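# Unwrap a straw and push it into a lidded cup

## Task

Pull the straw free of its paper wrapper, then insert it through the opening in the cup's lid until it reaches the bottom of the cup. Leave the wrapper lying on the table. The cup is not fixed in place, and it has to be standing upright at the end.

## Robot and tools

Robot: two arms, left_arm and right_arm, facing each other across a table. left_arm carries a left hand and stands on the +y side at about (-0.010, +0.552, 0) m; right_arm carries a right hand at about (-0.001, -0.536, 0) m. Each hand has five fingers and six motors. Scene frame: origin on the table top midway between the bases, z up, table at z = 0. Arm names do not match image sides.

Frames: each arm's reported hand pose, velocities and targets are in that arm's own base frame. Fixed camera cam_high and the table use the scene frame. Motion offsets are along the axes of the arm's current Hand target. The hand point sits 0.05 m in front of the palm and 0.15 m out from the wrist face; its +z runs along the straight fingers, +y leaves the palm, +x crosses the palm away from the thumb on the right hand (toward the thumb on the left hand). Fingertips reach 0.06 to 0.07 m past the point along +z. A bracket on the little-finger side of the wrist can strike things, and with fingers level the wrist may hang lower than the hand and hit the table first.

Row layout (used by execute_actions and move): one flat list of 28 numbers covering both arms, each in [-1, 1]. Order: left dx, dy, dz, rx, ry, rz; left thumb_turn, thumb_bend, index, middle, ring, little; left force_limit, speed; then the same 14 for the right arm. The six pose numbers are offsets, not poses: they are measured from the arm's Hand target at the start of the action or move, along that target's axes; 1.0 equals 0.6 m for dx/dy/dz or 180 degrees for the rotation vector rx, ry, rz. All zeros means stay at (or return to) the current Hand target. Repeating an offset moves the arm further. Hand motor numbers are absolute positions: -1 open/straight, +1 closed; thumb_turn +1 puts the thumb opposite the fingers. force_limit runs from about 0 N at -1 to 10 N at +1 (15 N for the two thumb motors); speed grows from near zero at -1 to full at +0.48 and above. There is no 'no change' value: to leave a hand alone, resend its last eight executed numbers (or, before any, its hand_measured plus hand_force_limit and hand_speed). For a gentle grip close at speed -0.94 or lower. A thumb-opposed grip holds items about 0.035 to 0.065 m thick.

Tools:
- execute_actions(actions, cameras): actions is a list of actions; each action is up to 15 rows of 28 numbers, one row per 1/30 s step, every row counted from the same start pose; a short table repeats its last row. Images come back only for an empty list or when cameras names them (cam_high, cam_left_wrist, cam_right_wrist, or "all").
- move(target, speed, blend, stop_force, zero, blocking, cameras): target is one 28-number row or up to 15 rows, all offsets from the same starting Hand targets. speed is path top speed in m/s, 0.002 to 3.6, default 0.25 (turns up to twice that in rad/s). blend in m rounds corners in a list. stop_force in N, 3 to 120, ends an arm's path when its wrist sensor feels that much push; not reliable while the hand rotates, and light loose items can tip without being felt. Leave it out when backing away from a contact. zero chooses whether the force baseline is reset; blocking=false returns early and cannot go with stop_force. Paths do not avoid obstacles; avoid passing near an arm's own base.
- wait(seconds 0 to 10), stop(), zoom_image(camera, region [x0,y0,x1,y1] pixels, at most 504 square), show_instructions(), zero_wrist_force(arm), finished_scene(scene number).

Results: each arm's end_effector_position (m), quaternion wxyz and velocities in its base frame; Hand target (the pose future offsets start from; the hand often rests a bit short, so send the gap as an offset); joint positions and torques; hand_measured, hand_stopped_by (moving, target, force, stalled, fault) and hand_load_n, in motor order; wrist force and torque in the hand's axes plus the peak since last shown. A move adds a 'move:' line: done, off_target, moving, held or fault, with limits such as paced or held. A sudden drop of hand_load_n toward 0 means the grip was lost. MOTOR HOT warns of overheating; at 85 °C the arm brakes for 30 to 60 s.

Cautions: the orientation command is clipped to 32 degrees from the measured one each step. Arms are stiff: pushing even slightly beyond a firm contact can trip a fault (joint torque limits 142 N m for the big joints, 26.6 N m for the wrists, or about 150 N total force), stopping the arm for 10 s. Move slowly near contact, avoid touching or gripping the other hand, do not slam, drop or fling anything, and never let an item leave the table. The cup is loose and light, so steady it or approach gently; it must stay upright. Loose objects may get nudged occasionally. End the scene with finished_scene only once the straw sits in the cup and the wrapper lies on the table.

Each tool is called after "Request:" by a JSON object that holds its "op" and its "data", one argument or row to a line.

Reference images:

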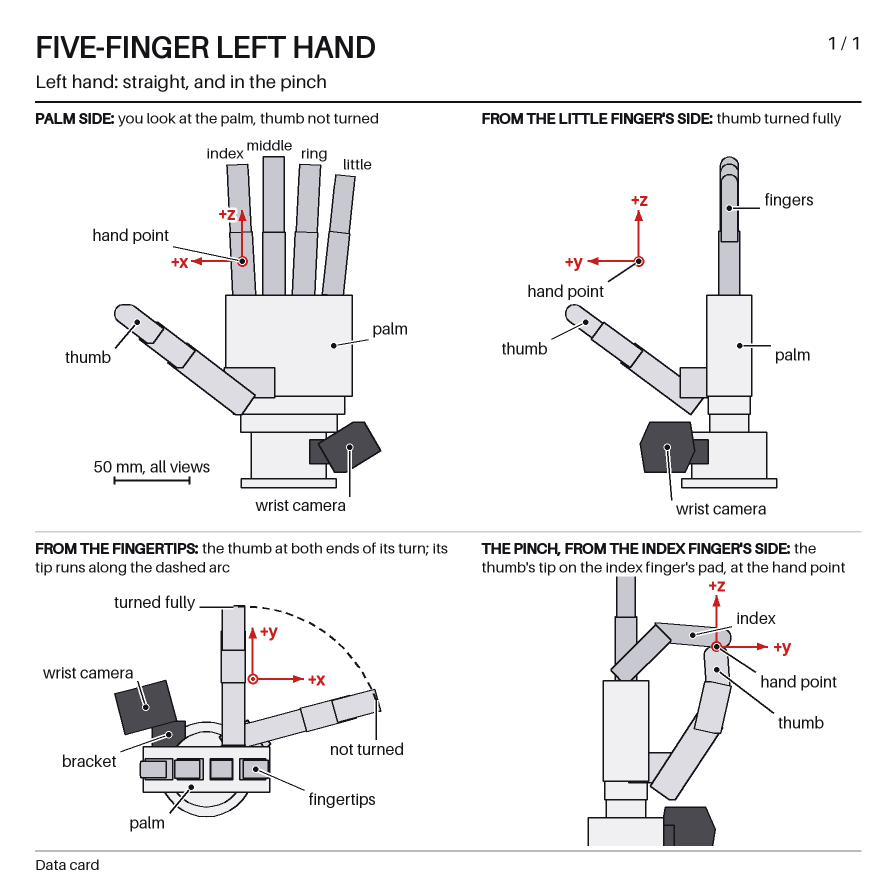

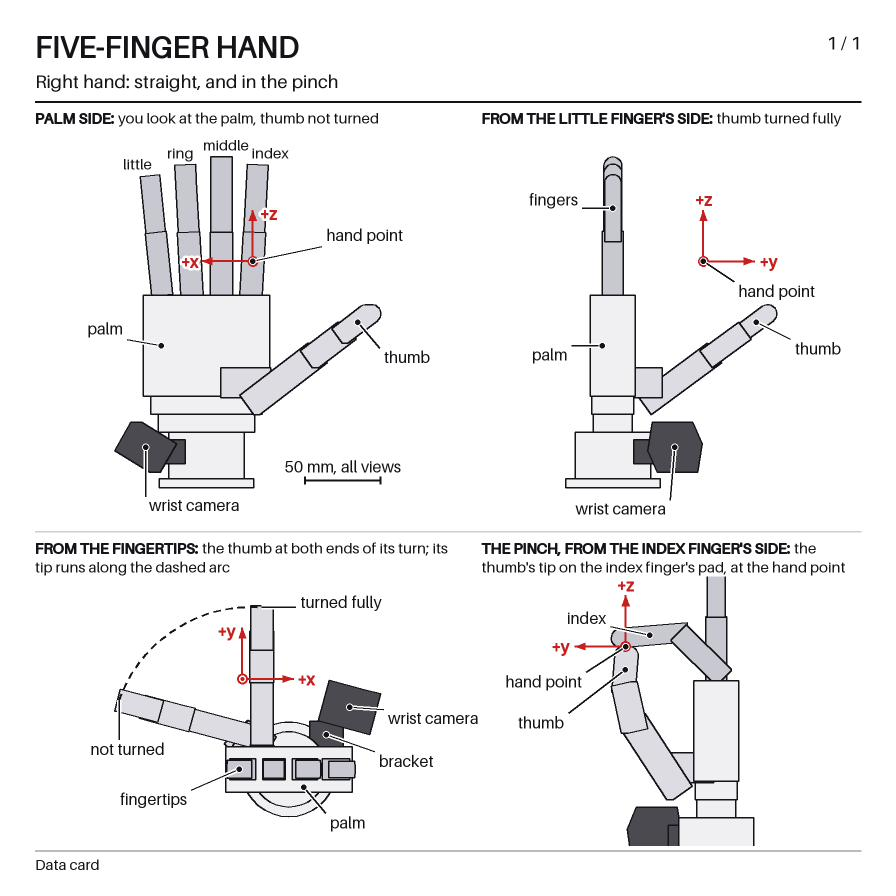

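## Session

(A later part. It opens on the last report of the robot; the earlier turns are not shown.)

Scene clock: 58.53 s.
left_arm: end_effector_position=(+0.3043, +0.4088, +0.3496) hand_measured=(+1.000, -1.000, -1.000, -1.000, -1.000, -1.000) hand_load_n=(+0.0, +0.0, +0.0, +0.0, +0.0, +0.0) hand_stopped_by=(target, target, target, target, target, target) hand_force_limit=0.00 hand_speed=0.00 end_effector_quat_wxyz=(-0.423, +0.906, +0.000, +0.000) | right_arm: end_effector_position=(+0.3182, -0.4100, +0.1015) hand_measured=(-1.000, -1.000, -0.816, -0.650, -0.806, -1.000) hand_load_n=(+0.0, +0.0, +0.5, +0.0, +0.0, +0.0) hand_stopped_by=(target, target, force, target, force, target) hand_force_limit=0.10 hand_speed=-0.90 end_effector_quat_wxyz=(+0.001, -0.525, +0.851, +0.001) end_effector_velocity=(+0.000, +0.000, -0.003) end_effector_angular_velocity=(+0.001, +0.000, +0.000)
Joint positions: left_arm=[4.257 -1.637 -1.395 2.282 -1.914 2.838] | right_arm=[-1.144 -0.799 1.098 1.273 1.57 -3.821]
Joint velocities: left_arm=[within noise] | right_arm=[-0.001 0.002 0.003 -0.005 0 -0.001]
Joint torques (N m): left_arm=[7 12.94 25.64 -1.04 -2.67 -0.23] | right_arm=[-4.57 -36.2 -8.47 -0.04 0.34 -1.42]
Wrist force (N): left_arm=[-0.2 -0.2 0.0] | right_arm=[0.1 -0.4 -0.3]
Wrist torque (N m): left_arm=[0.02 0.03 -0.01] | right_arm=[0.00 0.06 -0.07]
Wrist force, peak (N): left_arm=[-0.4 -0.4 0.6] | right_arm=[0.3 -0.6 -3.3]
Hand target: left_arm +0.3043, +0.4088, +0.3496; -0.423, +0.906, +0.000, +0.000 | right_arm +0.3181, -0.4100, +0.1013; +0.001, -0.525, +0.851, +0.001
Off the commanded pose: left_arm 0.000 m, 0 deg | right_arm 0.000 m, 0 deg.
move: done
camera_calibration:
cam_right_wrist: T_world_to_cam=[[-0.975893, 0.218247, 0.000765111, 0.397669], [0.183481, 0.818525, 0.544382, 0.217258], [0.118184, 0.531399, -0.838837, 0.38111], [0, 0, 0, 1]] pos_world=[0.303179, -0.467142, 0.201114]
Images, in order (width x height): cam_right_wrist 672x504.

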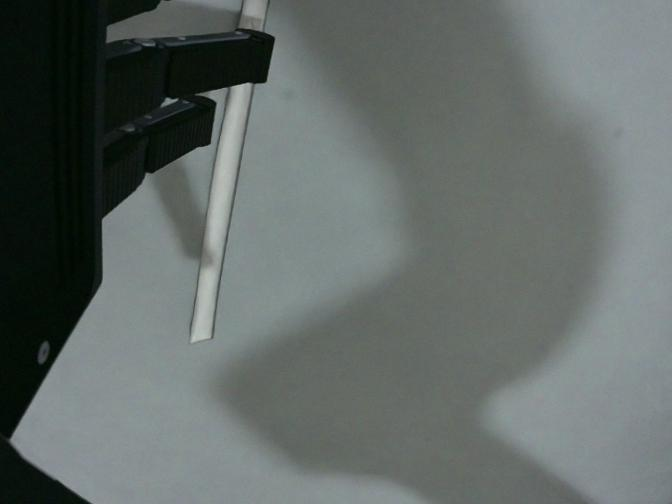

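Request:
{"op": "move", "data": {
  "target": [
    [0,0,0,0,0,0,1,-1,-1,-1,-1,-1,0,0,0,0.0108,0.02,0,0,0.005,-1,-1,-1,-0.55,-1,-1,0.1,-0.3],
    [0,0,0,0,0,0,1,-1,-1,-1,-1,-1,0,0,0,0.0108,0.064,0,0,0.005,-1,-1,-1,-0.55,-1,-1,0.1,-0.3]
  ],
  "speed": [0.1,0.02],
  "stop_force": 3,
  "cameras": ["cam_right_wrist"]
}}

Request:
{"op": "zoom_image", "data": {
  "camera": "cam_right_wrist",
  "region": [60, 0, 360, 240]
}}

Scene clock: 61.70 s.
left_arm: end_effector_position=(+0.3043, +0.4088, +0.3496) hand_measured=(+1.000, -1.000, -1.000, -1.000, -1.000, -1.000) hand_load_n=(+0.0, +0.0, +0.0, +0.0, +0.0, +0.0) hand_stopped_by=(target, target, target, target, target, target) hand_force_limit=0.00 hand_speed=0.00 end_effector_quat_wxyz=(-0.423, +0.906, +0.000, +0.000) | right_arm: end_effector_position=(+0.3123, -0.4070, +0.0652) hand_measured=(-1.000, -1.000, -1.000, -0.550, -1.000, -1.000) hand_load_n=(+0.0, +0.0, +0.0, +0.0, +0.0, +0.0) hand_stopped_by=(target, target, target, target, target, target) hand_force_limit=0.10 hand_speed=-0.30 end_effector_quat_wxyz=(+0.001, -0.519, +0.855, +0.001)
Joint positions: left_arm=[4.257 -1.637 -1.395 2.282 -1.914 2.838] | right_arm=[-1.153 -0.782 1.166 1.189 1.57 -3.814]
Joint torques (N m): left_arm=[7.27 13.4 25.38 -1.18 -2.65 -0.25] | right_arm=[10.99 -63.27 -20.84 4.32 2.65 -0.75]
Wrist force (N): left_arm=[-0.2 -0.3 0.3] | right_arm=[0.3 -0.3 -2.1]
Wrist torque (N m): left_arm=[-0.02 0.03 -0.01] | right_arm=[0.13 0.10 -0.13]
Wrist force, peak (N): left_arm=[-0.3 -0.8 0.4] | right_arm=[0.8 -0.7 -22.5]
Hand target: left_arm +0.3043, +0.4088, +0.3496; -0.423, +0.906, +0.000, +0.000 | right_arm +0.3123, -0.4070, +0.0652; +0.001, -0.519, +0.855, +0.001 (not the last commanded pose)
Off the commanded pose: left_arm 0.000 m, 0 deg | right_arm 0.002 m, 0 deg.
move: contact (right_arm); path passed 1 of 2 targets
camera_calibration:
cam_right_wrist: T_world_to_cam=[[-0.972353, 0.233515, 0.00105322, 0.396464], [0.196402, 0.815358, 0.544626, 0.230239], [0.12632, 0.529776, -0.838678, 0.34653], [0, 0, 0, 1]] pos_world=[0.29651, -0.463891, 0.164815]
Images, in order (width x height): cam_right_wrist 672x504.

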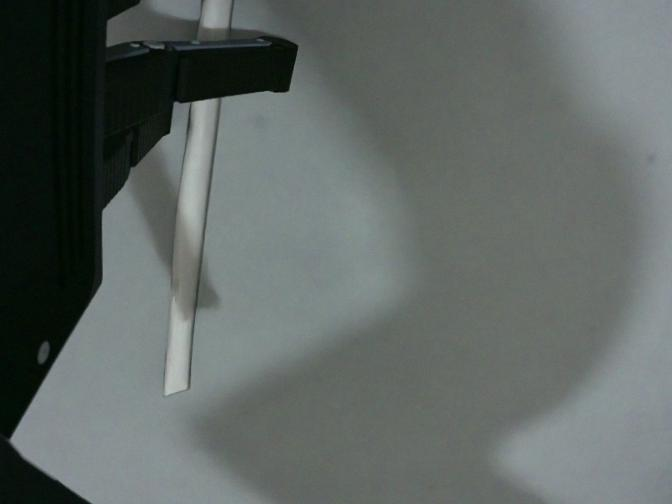

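Scaled by 1.680 from the camera's 672x504 image, which has a finer 960x720 frame.

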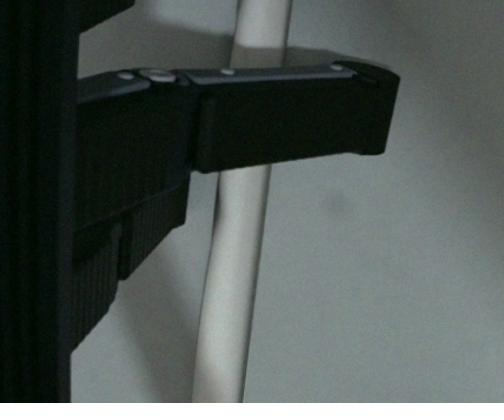

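Request:
{"op": "move", "data": {
  "target": [0,0,0,0,0,0,1,-1,-1,-1,-1,-1,0,0,0,0,0,0,0,0,-1,-1,-0.93,-0.55,-0.93,-1,0.1,-0.5]
}}

Request:
{"op": "move", "data": {
  "target": [0,0,0,0,0,0,1,-1,-1,-1,-1,-1,0,0,0,0,0.012,0,0,0,-1,-1,-0.93,-0.55,-0.93,-1,0.1,-0.5],
  "speed": 0.008,
  "stop_force": 5,
  "cameras": ["cam_right_wrist"]
}}

Request:
{"op": "zoom_image", "data": {
  "camera": "cam_right_wrist",
  "region": [60, 0, 360, 240]
}}

Scene clock: 62.47 s.
left_arm: end_effector_position=(+0.3043, +0.4088, +0.3496) hand_measured=(+1.000, -1.000, -1.000, -1.000, -1.000, -1.000) hand_load_n=(+0.0, +0.0, +0.0, +0.0, +0.0, +0.0) hand_stopped_by=(target, target, target, target, target, target) hand_force_limit=0.00 hand_speed=0.00 end_effector_quat_wxyz=(-0.423, +0.906, +0.000, +0.000) | right_arm: end_effector_position=(+0.3123, -0.4070, +0.0652) hand_measured=(-1.000, -1.000, -0.930, -0.550, -0.930, -1.000) hand_load_n=(+0.0, +0.0, +0.0, +0.0, +0.0, +0.0) hand_stopped_by=(target, target, target, target, target, target) hand_force_limit=0.10 hand_speed=-0.50 end_effector_quat_wxyz=(+0.001, -0.519, +0.855, +0.001)
Joint positions: left_arm=[4.257 -1.637 -1.395 2.282 -1.914 2.838] | right_arm=[-1.153 -0.782 1.166 1.189 1.57 -3.814]
Joint torques (N m): left_arm=[7.52 13.53 25.45 -1.31 -2.54 -0.25] | right_arm=[10.89 -62.54 -19.33 3.94 2.45 -0.7]
Wrist force (N): left_arm=[-0.1 -0.2 0.4] | right_arm=[0.3 -0.1 -0.5]
Wrist torque (N m): left_arm=[0.00 0.02 0.00] | right_arm=[0.07 0.04 -0.13]
Wrist force, peak (N): left_arm=[-0.3 -0.5 0.6] | right_arm=[0.4 -0.4 -2.4]
Hand target: left_arm +0.3043, +0.4088, +0.3496; -0.423, +0.906, +0.000, +0.000 | right_arm +0.3123, -0.4070, +0.0652; +0.001, -0.519, +0.855, +0.001
Off the commanded pose: left_arm 0.000 m, 0 deg | right_arm 0.000 m, 0 deg.
move: done

Scene clock: 63.60 s.
left_arm: end_effector_position=(+0.3043, +0.4088, +0.3496) hand_measured=(+1.000, -1.000, -1.000, -1.000, -1.000, -1.000) hand_load_n=(+0.0, -0.5, +0.0, +0.0, +0.0, +0.0) hand_stopped_by=(target, target, target, target, target, target) hand_force_limit=0.00 hand_speed=0.00 end_effector_quat_wxyz=(-0.423, +0.906, +0.000, +0.000) | right_arm: end_effector_position=(+0.3124, -0.4070, +0.0648) hand_measured=(-1.000, -1.000, -0.930, -0.550, -0.930, -1.000) hand_load_n=(+0.0, -0.5, +0.0, +0.0, -0.5, +0.0) hand_stopped_by=(target, target, target, target, target, target) hand_force_limit=0.10 hand_speed=-0.50 end_effector_quat_wxyz=(+0.001, -0.519, +0.855, +0.001)
Joint positions: left_arm=[4.257 -1.637 -1.395 2.282 -1.914 2.838] | right_arm=[-1.153 -0.782 1.166 1.188 1.57 -3.814]
Joint torques (N m): left_arm=[7.4 13.99 25.87 -1.49 -2.59 -0.19] | right_arm=[11 -60.63 -20.34 3.88 2.47 -0.74]
Wrist force (N): left_arm=[-0.2 -0.2 0.6] | right_arm=[0.1 -0.4 -6.0]
Wrist torque (N m): left_arm=[-0.01 0.05 -0.01] | right_arm=[0.35 0.18 -0.15]
Wrist force, peak (N): left_arm=[-0.4 -0.7 0.5] | right_arm=[0.0 -1.0 -14.9]
Hand target: left_arm +0.3043, +0.4088, +0.3496; -0.423, +0.906, +0.000, +0.000 | right_arm +0.3124, -0.4070, +0.0648; +0.001, -0.519, +0.855, +0.001 (not the last commanded pose)
Off the commanded pose: left_arm 0.000 m, 0 deg | right_arm 0.007 m, 0 deg.
move: contact (right_arm)
camera_calibration:
cam_right_wrist: T_world_to_cam=[[-0.972336, 0.233585, 0.000900124, 0.396517], [0.196422, 0.81554, 0.544346, 0.230582], [0.126417, 0.529464, -0.83886, 0.34605], [0, 0, 0, 1]] pos_world=[0.29651, -0.46389, 0.164414]
Images, in order (width x height): cam_right_wrist 672x504.

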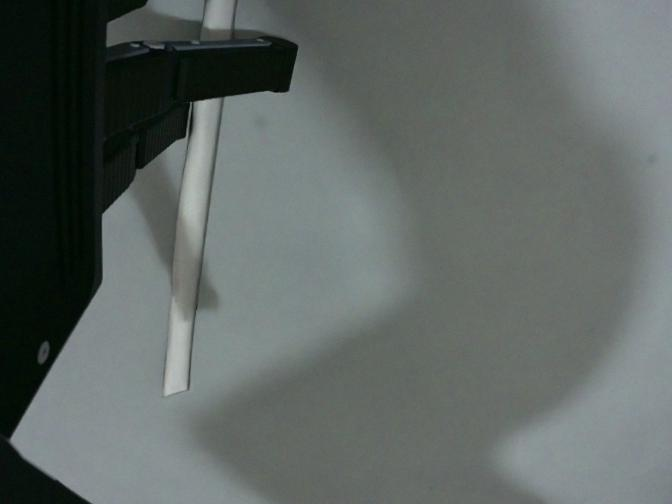

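Scaled by 1.680 from the camera's 672x504 image, which has a finer 960x720 frame.

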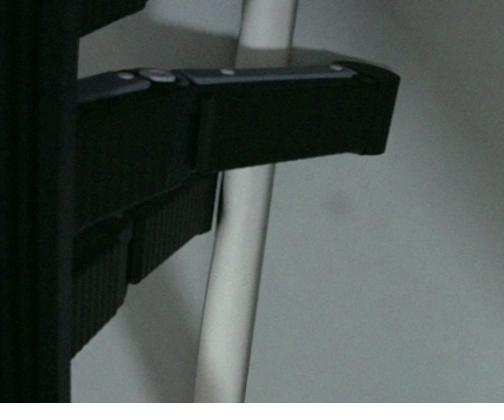

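Request:
{"op": "move", "data": {
  "target": [0,0,0,0,0,0,1,-1,-1,-1,-1,-1,0,0,0,0,0,0,0,0,-1,-1,-0.7,-0.55,-0.7,-1,-0.8,-0.95],
  "cameras": ["cam_right_wrist"]
}}

Request:
{"op": "zoom_image", "data": {
  "camera": "cam_right_wrist",
  "region": [60, 0, 360, 240]
}}

Scene clock: 65.77 s.
left_arm: end_effector_position=(+0.3043, +0.4088, +0.3496) hand_measured=(+1.000, -1.000, -1.000, -1.000, -1.000, -1.000) hand_load_n=(+0.0, +0.0, +0.0, +0.0, +0.0, +0.0) hand_stopped_by=(target, target, target, target, target, target) hand_force_limit=0.00 hand_speed=0.00 end_effector_quat_wxyz=(-0.423, +0.906, +0.000, +0.000) | right_arm: end_effector_position=(+0.3124, -0.4070, +0.0648) hand_measured=(-1.000, -1.000, -0.700, -0.550, -0.926, -1.000) hand_load_n=(+0.0, +0.0, +0.5, -0.5, +2.0, +0.0) hand_stopped_by=(target, target, target, target, force, target) hand_force_limit=-0.80 hand_speed=-0.95 end_effector_quat_wxyz=(+0.001, -0.519, +0.855, +0.001)
Joint positions: left_arm=[4.257 -1.637 -1.395 2.282 -1.914 2.838] | right_arm=[-1.153 -0.782 1.166 1.188 1.57 -3.814]
Joint torques (N m): left_arm=[7.31 14.03 25.92 -1.5 -2.49 -0.14] | right_arm=[9.83 -60.79 -14.73 3.93 2.55 -0.77]
Wrist force (N): left_arm=[-0.3 -0.4 0.4] | right_arm=[0.3 -2.3 -4.1]
Wrist torque (N m): left_arm=[-0.04 0.06 -0.02] | right_arm=[0.27 0.15 -0.20]
Wrist force, peak (N): left_arm=[-0.5 -0.6 0.5] | right_arm=[0.0 -0.4 -6.1]
Hand target: left_arm +0.3043, +0.4088, +0.3496; -0.423, +0.906, +0.000, +0.000 | right_arm +0.3124, -0.4070, +0.0648; +0.001, -0.519, +0.855, +0.001
Off the commanded pose: left_arm 0.000 m, 0 deg | right_arm 0.000 m, 0 deg.
move: done
camera_calibration:
cam_right_wrist: T_world_to_cam=[[-0.972336, 0.233585, 0.000900124, 0.396517], [0.196422, 0.81554, 0.544346, 0.230582], [0.126417, 0.529464, -0.83886, 0.34605], [0, 0, 0, 1]] pos_world=[0.29651, -0.46389, 0.164414]
Images, in order (width x height): cam_right_wrist 672x504.

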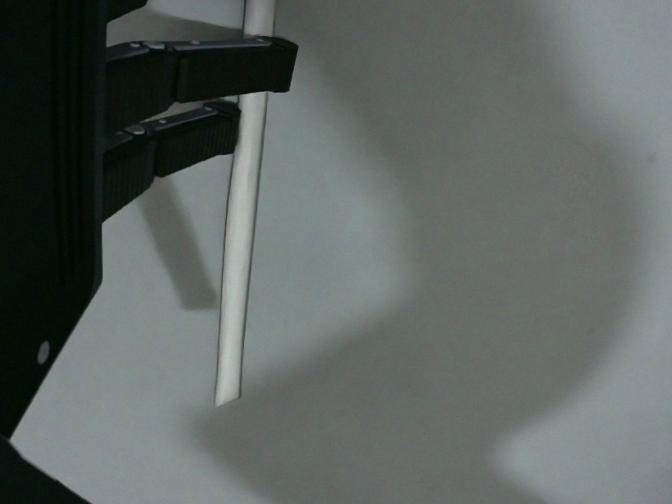

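Scaled by 1.680 from the camera's 672x504 image, which has a finer 960x720 frame.

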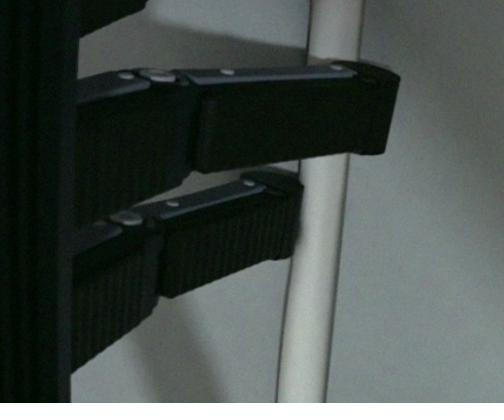

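Request:
{"op": "move", "data": {
  "target": [
    [0,0,0,0,0,0,1,-1,-1,-1,-1,-1,0,0,0,0,-0.15,0,0,0,-1,-1,-0.7,-0.55,-0.926,-1,-0.8,-0.95],
    [0,0,0,0,0,0,1,-1,-1,-1,-1,-1,0,0,-0.0397,-0.0545,-0.0587,0.3445,-0.0138,-0.0232,1,-0.35,0.15,-1,-1,-1,-0.4,0]
  ],
  "speed": 0.3,
  "cameras": ["cam_high","cam_right_wrist"]
}}

Request:
{"op": "zoom_image", "data": {
  "camera": "cam_right_wrist",
  "region": [170, 50, 470, 350]
}}

Scene clock: 72.27 s.
left_arm: end_effector_position=(+0.3043, +0.4088, +0.3496) hand_measured=(+1.000, -1.000, -1.000, -1.000, -1.000, -1.000) hand_load_n=(+0.0, +0.0, +0.0, +0.0, +0.0, +0.0) hand_stopped_by=(target, target, target, target, target, target) hand_force_limit=0.00 hand_speed=0.00 end_effector_quat_wxyz=(-0.423, +0.906, +0.000, +0.000) | right_arm: end_effector_position=(+0.3524, -0.4011, +0.1000) hand_measured=(+1.000, -0.350, +0.150, -1.000, -1.000, -1.000) hand_load_n=(+0.0, +0.0, +0.0, +0.0, +0.0, +0.0) hand_stopped_by=(target, target, target, target, target, target) hand_force_limit=-0.40 hand_speed=0.00 end_effector_quat_wxyz=(+0.285, -0.473, +0.714, -0.429)
Joint positions: left_arm=[4.257 -1.637 -1.395 2.282 -1.914 2.838] | right_arm=[-1.489 -1.27 1.904 0.221 0.671 -3.873]
Joint torques (N m): left_arm=[7.92 14.81 25.59 -2 -2.49 -0.1] | right_arm=[10.82 -16.07 -7.58 -0.99 -1.62 1.56]
Wrist force (N): left_arm=[-0.3 -0.6 0.5] | right_arm=[-0.1 -3.4 2.0]
Wrist torque (N m): left_arm=[-0.06 0.07 -0.01] | right_arm=[-0.28 -0.13 -0.49]
Wrist force, peak (N): left_arm=[-0.3 -0.7 0.6] | right_arm=[0.0 -2.4 -4.2]
Hand target: left_arm +0.3043, +0.4088, +0.3496; -0.423, +0.906, +0.000, +0.000 | right_arm +0.3524, -0.4011, +0.1000; +0.285, -0.473, +0.714, -0.429
Off the commanded pose: left_arm 0.000 m, 0 deg | right_arm 0.000 m, 0 deg.
move: done
camera_calibration:
cam_right_wrist: T_world_to_cam=[[-0.513625, -0.0446341, -0.856853, 0.246536], [-0.212463, 0.974161, 0.0766125, 0.453176], [0.831293, 0.2214, -0.509837, -0.0374297], [0, 0, 0, 1]] pos_world=[0.254026, -0.422176, 0.157443]
Images, in order (width x height): cam_high 672x504, cam_right_wrist 672x504.

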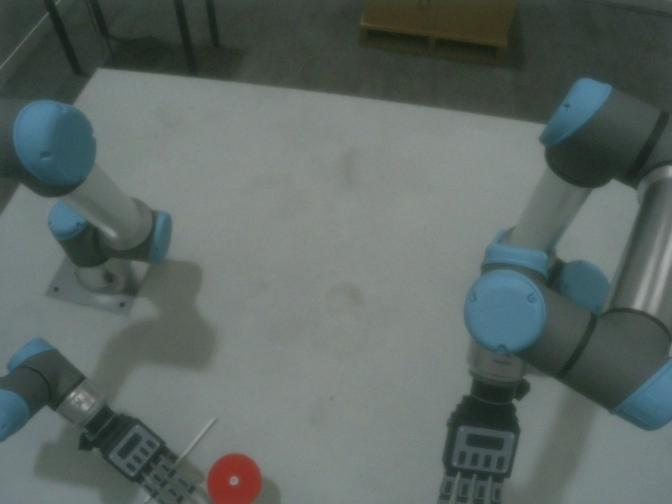

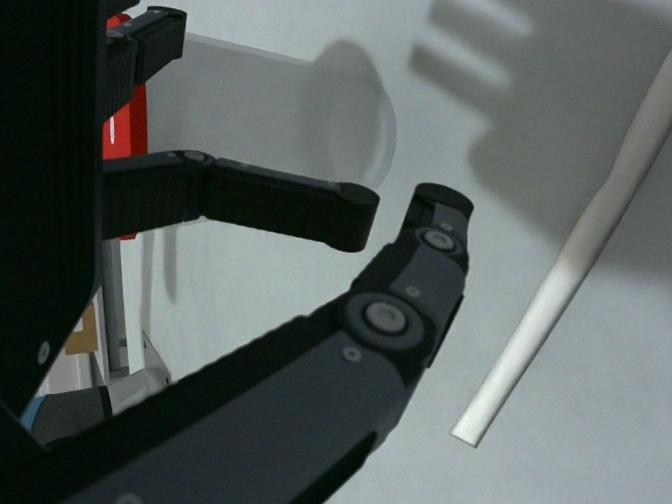

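Scaled by 1.680 from the camera's 672x504 image, which has a finer 960x720 frame.

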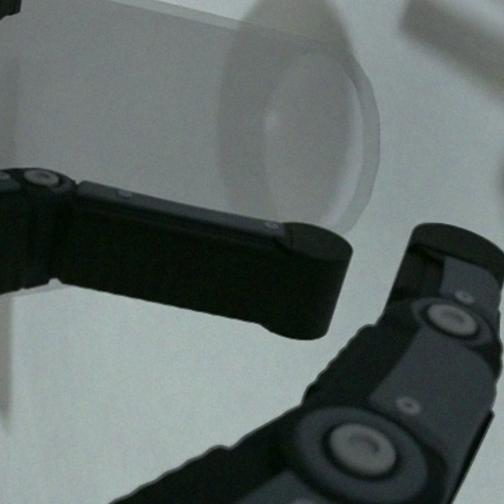

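Request:
{"op": "move", "data": {
  "target": [0,0,0,0,0,0,1,-1,-1,-1,-1,-1,0,0,0.0143,0.1002,0.06,0,-0.0113,-0.006,1,-0.35,0.15,-1,-1,-1,-0.4,0],
  "speed": 0.15,
  "cameras": ["cam_right_wrist"]
}}

Request:
{"op": "zoom_image", "data": {
  "camera": "cam_right_wrist",
  "region": [170, 50, 470, 350]
}}

Scene clock: 73.60 s.
left_arm: end_effector_position=(+0.3043, +0.4088, +0.3496) hand_measured=(+1.000, -1.000, -1.000, -1.000, -1.000, -1.000) hand_load_n=(+0.0, +0.0, +0.0, +0.0, +0.0, +0.0) hand_stopped_by=(target, target, target, target, target, target) hand_force_limit=0.00 hand_speed=0.00 end_effector_quat_wxyz=(-0.423, +0.906, +0.000, +0.000) | right_arm: end_effector_position=(+0.3523, -0.4103, +0.0301) hand_measured=(+1.000, -0.350, +0.150, -1.000, -1.000, -1.000) hand_load_n=(+0.0, +0.0, +0.0, +0.0, +0.0, +0.0) hand_stopped_by=(target, target, target, target, target, target) hand_force_limit=-0.40 hand_speed=0.00 end_effector_quat_wxyz=(+0.294, -0.488, +0.705, -0.423)
Joint positions: left_arm=[4.257 -1.637 -1.395 2.282 -1.914 2.838] | right_arm=[-1.497 -1.114 1.914 0.103 0.64 -3.934]
Joint torques (N m): left_arm=[6.84 14.06 25.51 -1.94 -2.56 0.02] | right_arm=[9.26 -21.65 -7.43 -0.02 1.91 -0.23]
Wrist force (N): left_arm=[-0.1 -0.2 0.3] | right_arm=[0.2 -3.2 2.3]
Wrist torque (N m): left_arm=[0.00 0.03 -0.01] | right_arm=[-0.28 -0.18 -0.58]
Wrist force, peak (N): left_arm=[-0.4 -0.7 0.3] | right_arm=[-0.6 -4.8 1.5]
Hand target: left_arm +0.3043, +0.4088, +0.3496; -0.423, +0.906, +0.000, +0.000 | right_arm +0.3523, -0.4103, +0.0300; +0.294, -0.488, +0.705, -0.423
Off the commanded pose: left_arm 0.000 m, 0 deg | right_arm 0.000 m, 0 deg.
move: done
camera_calibration:
cam_right_wrist: T_world_to_cam=[[-0.511346, -0.0651948, -0.856898, 0.176966], [-0.251347, 0.964863, 0.0765799, 0.477419], [0.821797, 0.254538, -0.509765, -0.0540206], [0, 0, 0, 1]] pos_world=[0.254882, -0.435356, 0.087543]
Images, in order (width x height): cam_right_wrist 672x504.

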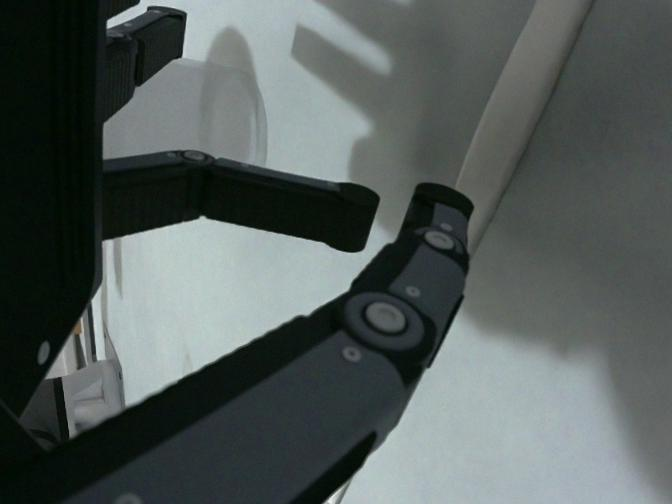

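Scaled by 1.680 from the camera's 672x504 image, which has a finer 960x720 frame.

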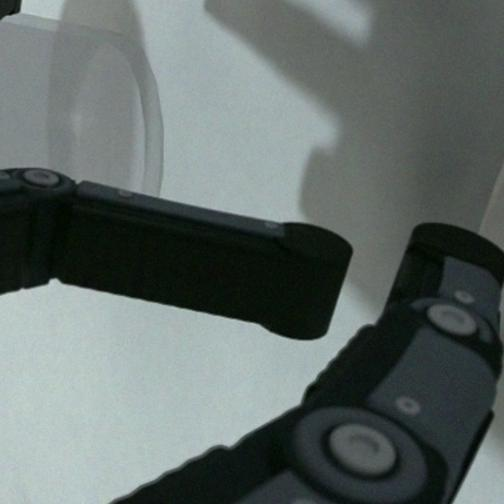

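Request:
{"op": "move", "data": {
  "target": [
    [0,0,0,0,0,0,1,-1,-1,-1,-1,-1,0,0,0,0.0063,-0.0118,0,0,0,1,-0.35,0.15,-1,-1,-1,-0.4,0],
    [0,0,0,0,0,0,1,-1,-1,-1,-1,-1,0,0,0,0.0307,0.001,0,0,0,1,-0.35,0.15,-1,-1,-1,-0.4,0]
  ],
  "speed": 0.03,
  "stop_force": 3,
  "cameras": ["cam_right_wrist"]
}}

Request:
{"op": "zoom_image", "data": {
  "camera": "cam_right_wrist",
  "region": [270, 50, 570, 350]
}}

Scene clock: 76.00 s.
left_arm: end_effector_position=(+0.3043, +0.4088, +0.3496) hand_measured=(+1.000, -1.000, -1.000, -1.000, -1.000, -1.000) hand_load_n=(+0.0, +0.0, +0.0, +0.0, +0.0, +0.0) hand_stopped_by=(target, target, target, target, target, target) hand_force_limit=0.00 hand_speed=0.00 end_effector_quat_wxyz=(-0.423, +0.906, +0.000, +0.000) | right_arm: end_effector_position=(+0.3448, -0.4074, +0.0145) hand_measured=(+1.000, -0.350, +0.150, -1.000, -1.000, -1.000) hand_load_n=(+0.0, -0.5, +0.0, +0.0, +0.0, +0.5) hand_stopped_by=(target, target, target, target, target, target) hand_force_limit=-0.40 hand_speed=0.00 end_effector_quat_wxyz=(+0.294, -0.488, +0.705, -0.423)
Joint positions: left_arm=[4.257 -1.637 -1.395 2.282 -1.914 2.838] | right_arm=[-1.517 -1.09 1.938 0.076 0.628 -3.96]
Joint torques (N m): left_arm=[7.11 14.54 26 -1.96 -2.47 0.08] | right_arm=[9.95 -48.2 -17.41 -0.66 1.75 1.44]
Wrist force (N): left_arm=[-0.1 -0.4 0.5] | right_arm=[0.3 -3.6 1.7]
Wrist torque (N m): left_arm=[-0.04 0.02 0.01] | right_arm=[-0.28 -0.16 -0.54]
Wrist force, peak (N): left_arm=[-0.3 -0.3 0.8] | right_arm=[-0.4 -18.4 -16.6]
Hand target: left_arm +0.3043, +0.4088, +0.3496; -0.423, +0.906, +0.000, +0.000 | right_arm +0.3447, -0.4074, +0.0145; +0.294, -0.488, +0.705, -0.423 (not the last commanded pose)
Off the commanded pose: left_arm 0.000 m, 0 deg | right_arm 0.001 m, 0 deg.
move: contact (right_arm); path passed 1 of 2 targets
camera_calibration:
cam_right_wrist: T_world_to_cam=[[-0.511362, -0.0651104, -0.856895, 0.159941], [-0.251382, 0.964844, 0.0767025, 0.473896], [0.821776, 0.254631, -0.509752, -0.0564209], [0, 0, 0, 1]] pos_world=[0.247282, -0.432456, 0.0719431]
Images, in order (width x height): cam_right_wrist 672x504.

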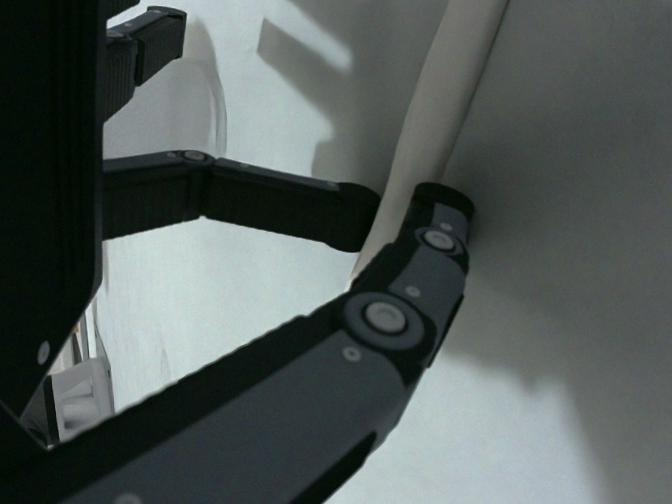

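Scaled by 1.680 from the camera's 672x504 image, which has a finer 960x720 frame.

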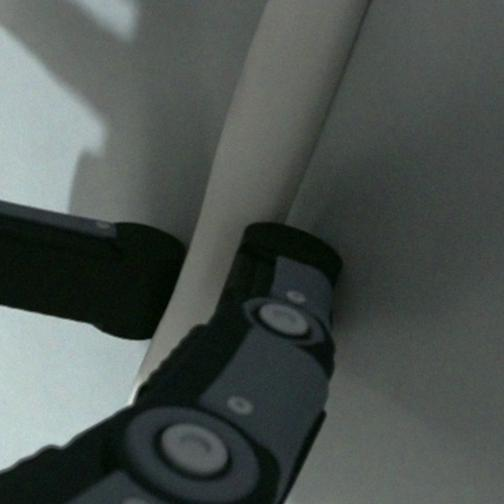

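Request:
{"op": "move", "data": {
  "target": [0,0,0,0,0,0,1,-1,-1,-1,-1,-1,0,0,0,0,0,0,0,0,1,-0.2,0.5,-1,-1,-1,-0.2,-0.93],
  "cameras": ["cam_right_wrist"]
}}

Request:
{"op": "zoom_image", "data": {
  "camera": "cam_right_wrist",
  "region": [270, 50, 570, 350]
}}

Scene clock: 77.43 s.
left_arm: end_effector_position=(+0.3043, +0.4088, +0.3496) hand_measured=(+1.000, -1.000, -1.000, -1.000, -1.000, -1.000) hand_load_n=(+0.0, +0.0, +0.0, +0.0, +0.0, +0.0) hand_stopped_by=(target, target, target, target, target, target) hand_force_limit=0.00 hand_speed=0.00 end_effector_quat_wxyz=(-0.423, +0.906, +0.000, +0.000) | right_arm: end_effector_position=(+0.3448, -0.4074, +0.0145) hand_measured=(+1.000, -0.256, +0.312, -1.000, -1.000, -1.000) hand_load_n=(-0.5, +5.5, +5.5, +0.0, +0.0, -0.5) hand_stopped_by=(target, force, force, target, target, target) hand_force_limit=-0.20 hand_speed=-0.93 end_effector_quat_wxyz=(+0.294, -0.488, +0.705, -0.423)
Joint positions: left_arm=[4.257 -1.637 -1.395 2.282 -1.914 2.838] | right_arm=[-1.517 -1.09 1.938 0.076 0.628 -3.96]
Joint torques (N m): left_arm=[7.07 14.05 25.62 -1.9 -2.51 0.07] | right_arm=[7.29 -47.69 -16.69 -0.83 1.76 1.53]
Wrist force (N): left_arm=[-0.3 0.1 0.4] | right_arm=[0.1 -4.7 0.9]
Wrist torque (N m): left_arm=[0.05 0.04 -0.02] | right_arm=[-0.33 -0.13 -0.55]
Wrist force, peak (N): left_arm=[0.0 -0.5 1.0] | right_arm=[0.0 -4.8 0.9]
Hand target: left_arm +0.3043, +0.4088, +0.3496; -0.423, +0.906, +0.000, +0.000 | right_arm +0.3447, -0.4074, +0.0145; +0.294, -0.488, +0.705, -0.423
Off the commanded pose: left_arm 0.000 m, 0 deg | right_arm 0.000 m, 0 deg.
move: done
camera_calibration:
cam_right_wrist: T_world_to_cam=[[-0.511362, -0.0651104, -0.856895, 0.159941], [-0.251382, 0.964844, 0.0767025, 0.473896], [0.821776, 0.254631, -0.509752, -0.0564209], [0, 0, 0, 1]] pos_world=[0.247282, -0.432456, 0.0719431]
Images, in order (width x height): cam_right_wrist 672x504.

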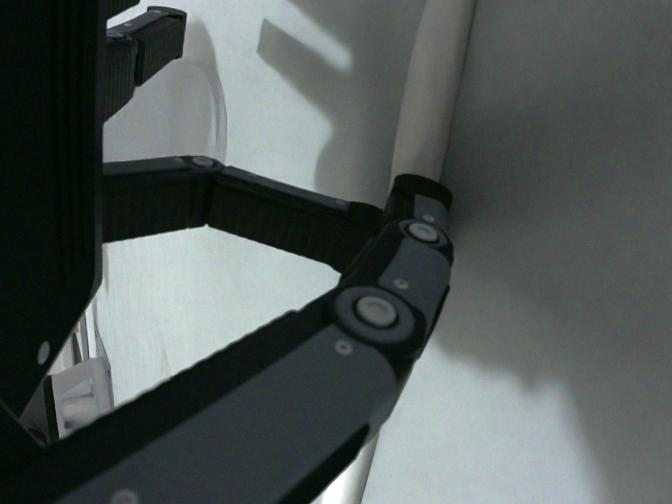

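Scaled by 1.680 from the camera's 672x504 image, which has a finer 960x720 frame.

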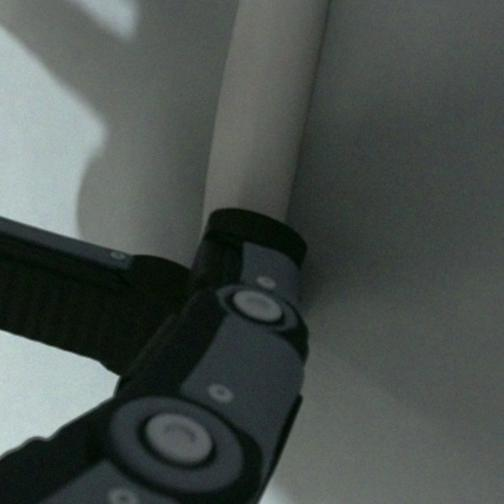

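Request:
{"op": "move", "data": {
  "target": [0,0,0,0,0,0,1,-1,-1,-1,-1,-1,0,0,0,-0.0294,-0.0156,0,0,0,1,-0.2,0.5,-1,-1,-1,-0.2,-0.93],
  "speed": 0.03,
  "cameras": ["cam_right_wrist"]
}}

Scene clock: 78.53 s.
left_arm: end_effector_position=(+0.3043, +0.4088, +0.3496) hand_measured=(+1.000, -1.000, -1.000, -1.000, -1.000, -1.000) hand_load_n=(+0.0, +0.0, +0.0, +0.0, +0.0, +0.0) hand_stopped_by=(target, target, target, target, target, target) hand_force_limit=0.00 hand_speed=0.00 end_effector_quat_wxyz=(-0.423, +0.906, +0.000, +0.000) | right_arm: end_effector_position=(+0.3448, -0.4075, +0.0347) hand_measured=(+1.000, -0.256, +0.312, -1.000, -1.000, -1.000) hand_load_n=(-0.5, +3.5, +3.5, +0.0, +0.0, +0.0) hand_stopped_by=(target, force, force, target, target, target) hand_force_limit=-0.20 hand_speed=-0.93 end_effector_quat_wxyz=(+0.294, -0.488, +0.705, -0.423) end_effector_velocity=(+0.000, +0.000, -0.002) end_effector_angular_velocity=(-0.001, +0.000, +0.000)
Joint positions: left_arm=[4.257 -1.637 -1.395 2.282 -1.914 2.838] | right_arm=[-1.517 -1.127 1.926 0.125 0.628 -3.96]
Joint velocities: left_arm=[within noise] | right_arm=[0.001 0.004 0.001 -0.007 0 0.001]
Joint torques (N m): left_arm=[7.87 14.04 25.6 -1.94 -2.58 0.16] | right_arm=[7.57 -19.95 -6.22 -1.21 1.76 -0.59]
Wrist force (N): left_arm=[-0.4 -0.1 0.4] | right_arm=[0.0 -2.9 2.0]
Wrist torque (N m): left_arm=[0.02 0.08 -0.02] | right_arm=[-0.23 -0.16 -0.54]
Wrist force, peak (N): left_arm=[0.0 -0.7 0.5] | right_arm=[0.2 -4.8 0.7]
Hand target: left_arm +0.3043, +0.4088, +0.3496; -0.423, +0.906, +0.000, +0.000 | right_arm +0.3448, -0.4074, +0.0345; +0.294, -0.488, +0.705, -0.423
Off the commanded pose: left_arm 0.000 m, 0 deg | right_arm 0.000 m, 0 deg.
move: done
camera_calibration:
cam_right_wrist: T_world_to_cam=[[-0.511346, -0.0651948, -0.856898, 0.177204], [-0.251347, 0.964863, 0.0765799, 0.472455], [0.821797, 0.254538, -0.509765, -0.0461428], [0, 0, 0, 1]] pos_world=[0.247282, -0.432556, 0.092143]
Images, in order (width x height): cam_right_wrist 672x504.

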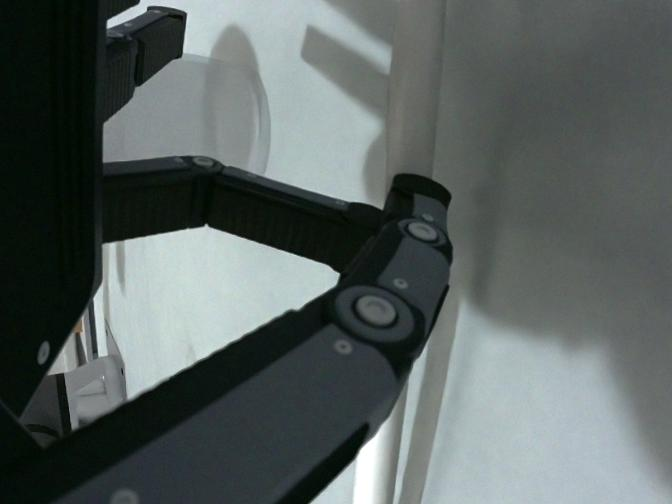

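Request:
{"op": "move", "data": {
  "target": [
    [0,0,0,0,0,0,1,-1,-1,-1,-1,-1,0,0,0,-0.39,-0.2072,0,0,0,1,-0.2,0.5,-1,-1,-1,-0.2,-0.93],
    [0.208,-0.117,0.0563,0,0,0,1,-1,-1,-1,-1,-1,0,0,-0.1238,-0.5495,0.0202,0,0.3267,0.1735,1,-0.2,0.5,-1,-1,-1,-0.2,-0.93]
  ],
  "speed": 0.2,
  "cameras": ["all"]
}}

Scene clock: 84.33 s.
left_arm: end_effector_position=(+0.4292, +0.4797, +0.3816) hand_measured=(+1.000, -1.000, -1.000, -1.000, -1.000, -1.000) hand_load_n=(+0.0, +0.0, +0.0, +0.0, +0.0, +0.0) hand_stopped_by=(target, target, target, target, target, target) hand_force_limit=0.00 hand_speed=0.00 end_effector_quat_wxyz=(-0.423, +0.906, +0.000, +0.000) | right_arm: end_effector_position=(+0.5257, -0.3965, +0.3200) hand_measured=(+1.000, -0.256, +0.312, -1.000, -1.000, -1.000) hand_load_n=(-1.0, +3.5, +3.0, +0.0, +0.0, +0.0) hand_stopped_by=(target, force, force, target, target, target) hand_force_limit=-0.20 hand_speed=-0.93 end_effector_quat_wxyz=(+0.013, -0.021, +0.857, -0.514)
Joint positions: left_arm=[4.09 -2.048 -0.789 2.036 -2.034 2.71] | right_arm=[-0.657 -1.129 1.076 0.741 2.307 -2.637]
Joint torques (N m): left_arm=[7.3 51.13 22.99 1.28 2.07 1.27] | right_arm=[-1.95 -34.47 -26.26 2.19 3.64 1.3]
Wrist force (N): left_arm=[0.8 -0.9 0.2] | right_arm=[0.0 -3.3 2.0]
Wrist torque (N m): left_arm=[-0.16 -0.06 0.19] | right_arm=[-0.28 -0.14 -0.51]
Wrist force, peak (N): left_arm=[0.7 -1.0 0.0] | right_arm=[0.1 -5.0 1.2]
Hand target: left_arm +0.4291, +0.4797, +0.3817; -0.423, +0.906, +0.000, +0.000 | right_arm +0.5256, -0.3965, +0.3200; +0.013, -0.021, +0.857, -0.514
Off the commanded pose: left_arm 0.000 m, 0 deg | right_arm 0.000 m, 0 deg.
move: done
camera_calibration:
cam_left_wrist: T_world_to_cam=[[0.280095, 0.622102, 0.73112, -0.69214], [0.843622, -0.522947, 0.121775, -0.152564], [0.458093, 0.58268, -0.671294, -0.0999353], [0, 0, 0, 1]] pos_world=[0.368351, 0.409029, 0.45753]
cam_right_wrist: T_world_to_cam=[[-0.264036, 0.444208, -0.856133, 0.586687], [0.785351, 0.614303, 0.0765269, -0.198451], [0.559919, -0.652159, -0.511057, -0.273596], [0, 0, 0, 1]] pos_world=[0.463952, -0.31713, 0.377645]

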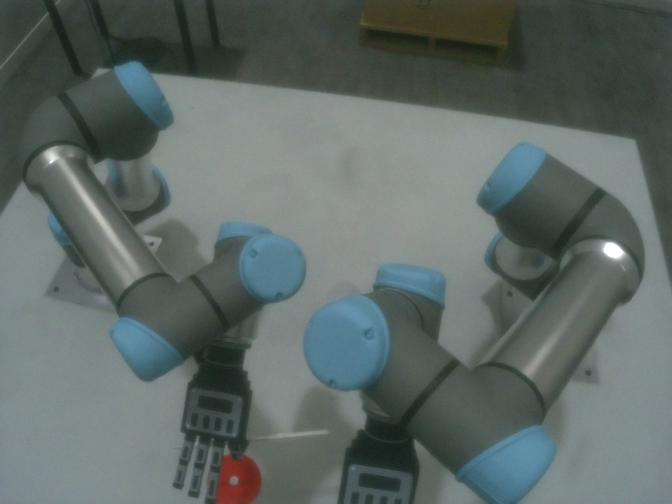

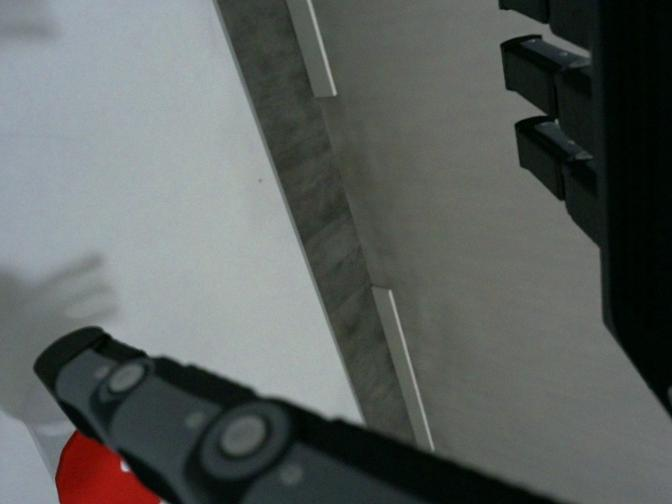

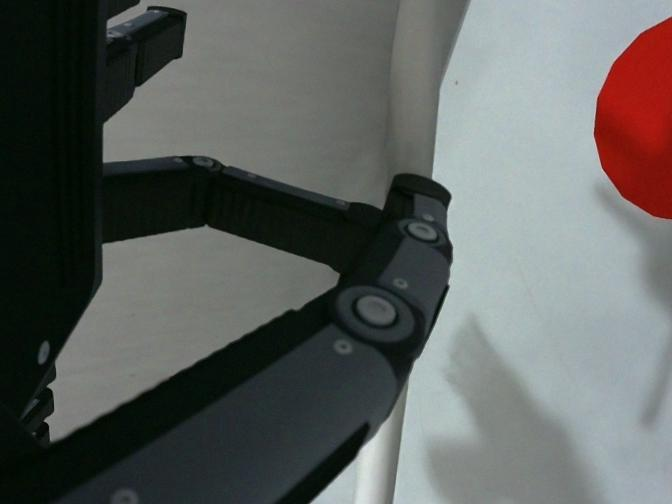

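Request:
{"op": "move", "data": {
  "target": [0.098,0.048,0,0,0,0,1,-1,-1,-1,-1,-1,0,0,0,0,0,0,0,0.0667,1,-0.2,0.5,-1,-1,-1,-0.2,-0.93],
  "speed": 0.12,
  "cameras": ["all"]
}}

Scene clock: 86.40 s.
left_arm: end_effector_position=(+0.4879, +0.4612, +0.3595) hand_measured=(+1.000, -1.000, -1.000, -1.000, -1.000, -1.000) hand_load_n=(+0.0, +0.0, +0.0, +0.0, +0.0, +0.0) hand_stopped_by=(target, target, target, target, target, target) hand_force_limit=0.00 hand_speed=0.00 end_effector_quat_wxyz=(-0.423, +0.906, +0.000, +0.000) | right_arm: end_effector_position=(+0.5255, -0.3965, +0.3202) hand_measured=(+1.000, -0.256, +0.312, -1.000, -1.000, -1.000) hand_load_n=(-0.5, +3.5, +3.0, +0.0, +0.0, +0.0) hand_stopped_by=(target, force, force, target, target, target) hand_force_limit=-0.20 hand_speed=-0.93 end_effector_quat_wxyz=(+0.067, +0.069, +0.855, -0.510)
Joint positions: left_arm=[3.979 -2.156 -0.686 1.996 -2.11 2.618] | right_arm=[-0.667 -1.165 1.143 0.704 2.299 -2.436]
Joint torques (N m): left_arm=[0.75 55.79 13.19 1.4 1.7 0.97] | right_arm=[1.8 -25.66 -24.11 2.65 0.7 1.28]
Wrist force (N): left_arm=[-0.2 -0.4 0.4] | right_arm=[-0.8 -3.3 1.8]
Wrist torque (N m): left_arm=[-0.08 0.13 0.03] | right_arm=[-0.27 -0.07 -0.53]
Wrist force, peak (N): left_arm=[-0.2 -1.2 -0.2] | right_arm=[-0.1 -3.6 2.0]
Hand target: left_arm +0.4879, +0.4612, +0.3596; -0.423, +0.906, +0.000, +0.000 | right_arm +0.5256, -0.3965, +0.3200; +0.067, +0.069, +0.855, -0.510
Off the commanded pose: left_arm 0.000 m, 0 deg | right_arm 0.000 m, 0 deg.
move: done
camera_calibration:
cam_left_wrist: T_world_to_cam=[[0.280095, 0.622102, 0.73112, -0.680988], [0.843622, -0.522947, 0.121775, -0.20908], [0.458093, 0.58268, -0.671294, -0.130814], [0, 0, 0, 1]] pos_world=[0.427051, 0.390529, 0.43553]
cam_right_wrist: T_world_to_cam=[[-0.0578627, 0.468125, -0.881766, 0.496133], [0.813898, 0.533599, 0.229876, -0.294469], [0.57812, -0.704366, -0.411881, -0.335525], [0, 0, 0, 1]] pos_world=[0.462349, -0.311456, 0.366968]

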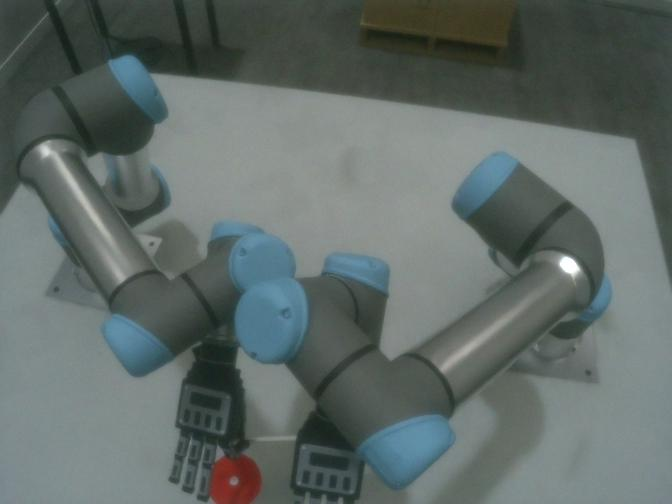

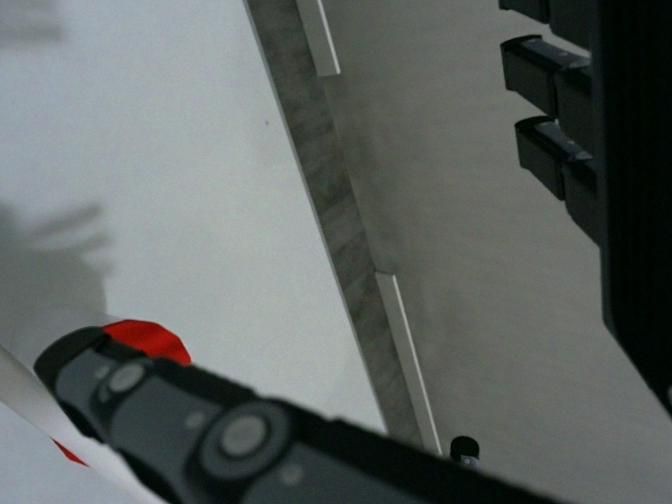

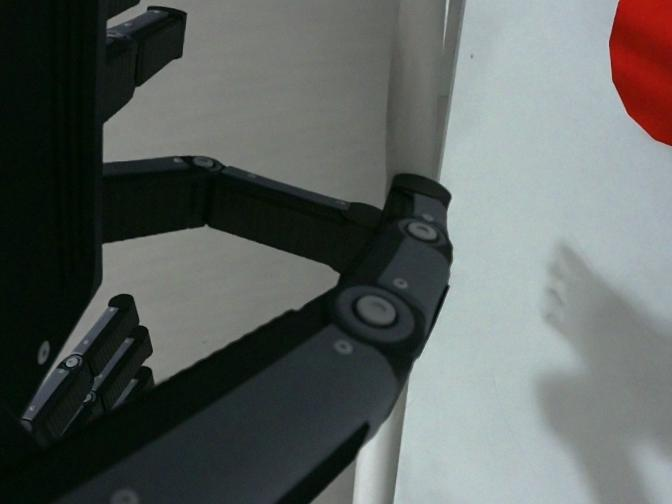

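Request:
{"op": "move", "data": {
  "target": [
    [-0.0135,0.0053,-0.0362,0,-0.0455,-0.0382,1,-1,-1,-1,-1,-1,0,0,0,0,0,0,0,0,1,-0.2,0.5,-1,-1,-1,-0.2,-0.93],
    [0.0005,0.1211,-0.0352,0,-0.0455,-0.0382,1,-1,-1,-1,-1,-1,0,0,0,0,0,0,0,0,1,-0.2,0.5,-1,-1,-1,-0.2,-0.93]
  ],
  "speed": 0.12,
  "cameras": ["all"]
}}

Scene clock: 88.20 s.
left_arm: end_effector_position=(+0.4839, +0.4518, +0.3654) hand_measured=(+1.000, -1.000, -1.000, -1.000, -1.000, -1.000) hand_load_n=(+0.0, +0.0, +0.0, +0.0, +0.0, +0.0) hand_stopped_by=(target, target, target, target, target, target) hand_force_limit=0.00 hand_speed=0.00 end_effector_quat_wxyz=(-0.423, +0.905, +0.042, -0.019) | right_arm: end_effector_position=(+0.5256, -0.3965, +0.3200) hand_measured=(+1.000, -0.256, +0.312, -1.000, -1.000, -1.000) hand_load_n=(-1.0, +3.5, +3.0, +0.0, +0.0, +0.0) hand_stopped_by=(target, force, force, target, target, target) hand_force_limit=-0.20 hand_speed=-0.93 end_effector_quat_wxyz=(+0.067, +0.069, +0.855, -0.510)
Joint positions: left_arm=[3.95 -2.179 -0.645 1.919 -2.187 2.507] | right_arm=[-0.666 -1.164 1.143 0.704 2.299 -2.436]
Joint torques (N m): left_arm=[5.98 44.89 10.78 1.28 1.73 1.69] | right_arm=[7.76 -25.37 -24.61 2.83 3.47 1.43]
Wrist force (N): left_arm=[0.7 -0.3 0.5] | right_arm=[-0.7 -3.2 2.0]
Wrist torque (N m): left_arm=[-0.07 0.00 0.09] | right_arm=[-0.27 -0.09 -0.52]
Wrist force, peak (N): left_arm=[-0.2 -0.7 1.3] | right_arm=[-0.7 -3.4 2.0]
Hand target: left_arm +0.4838, +0.4519, +0.3654; -0.423, +0.905, +0.042, -0.019 (not the last commanded pose) | right_arm +0.5256, -0.3965, +0.3200; +0.067, +0.069, +0.855, -0.510
Off the commanded pose: left_arm 0.072 m, 5 deg | right_arm 0.000 m, 0 deg.
move: held (left_arm; a check stopped the path); path passed 0 of 2 targets; limits=held
pose unreachable (left arm): on one or more control steps of this call, first in action 0 (counted from 0), this arm could not follow its commanded pose, so it was not sent that pose on those steps. It may still have moved: this result reports where it is.
cause: moving toward the commanded pose would bring a part of the arm too close to another arm (a part of this arm just beyond joint 5 (wrist 2) and a part of the right arm just beyond its joint 4 (wrist 1), where that arm would come to rest).
camera_calibration:
cam_left_wrist: T_world_to_cam=[[0.221077, 0.644606, 0.731852, -0.660183], [0.888243, -0.442931, 0.121808, -0.269053], [0.402678, 0.623133, -0.670489, -0.111415], [0, 0, 0, 1]] pos_world=[0.4298, 0.375813, 0.441226]
cam_right_wrist: T_world_to_cam=[[-0.0578794, 0.468216, -0.881716, 0.496022], [0.813961, 0.533504, 0.229874, -0.294639], [0.578029, -0.704377, -0.411988, -0.335476], [0, 0, 0, 1]] pos_world=[0.462449, -0.311356, 0.366868]

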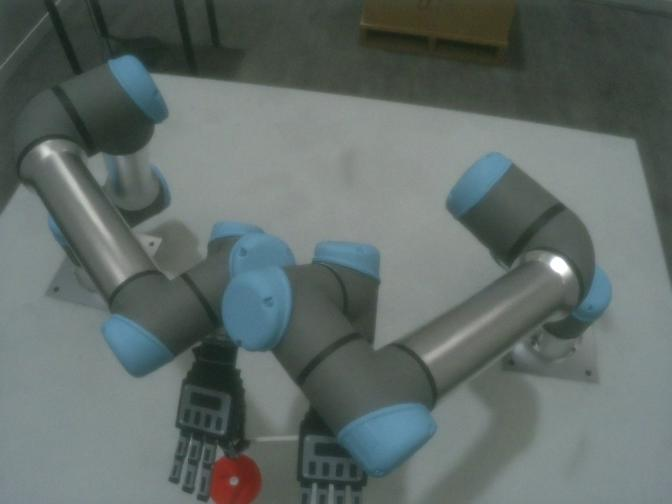

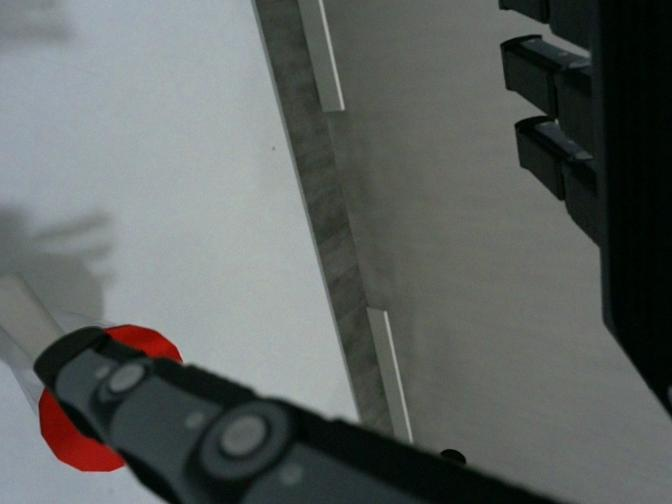

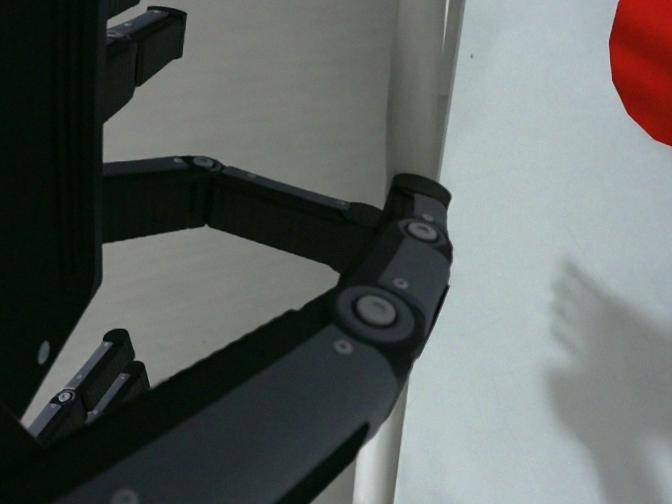

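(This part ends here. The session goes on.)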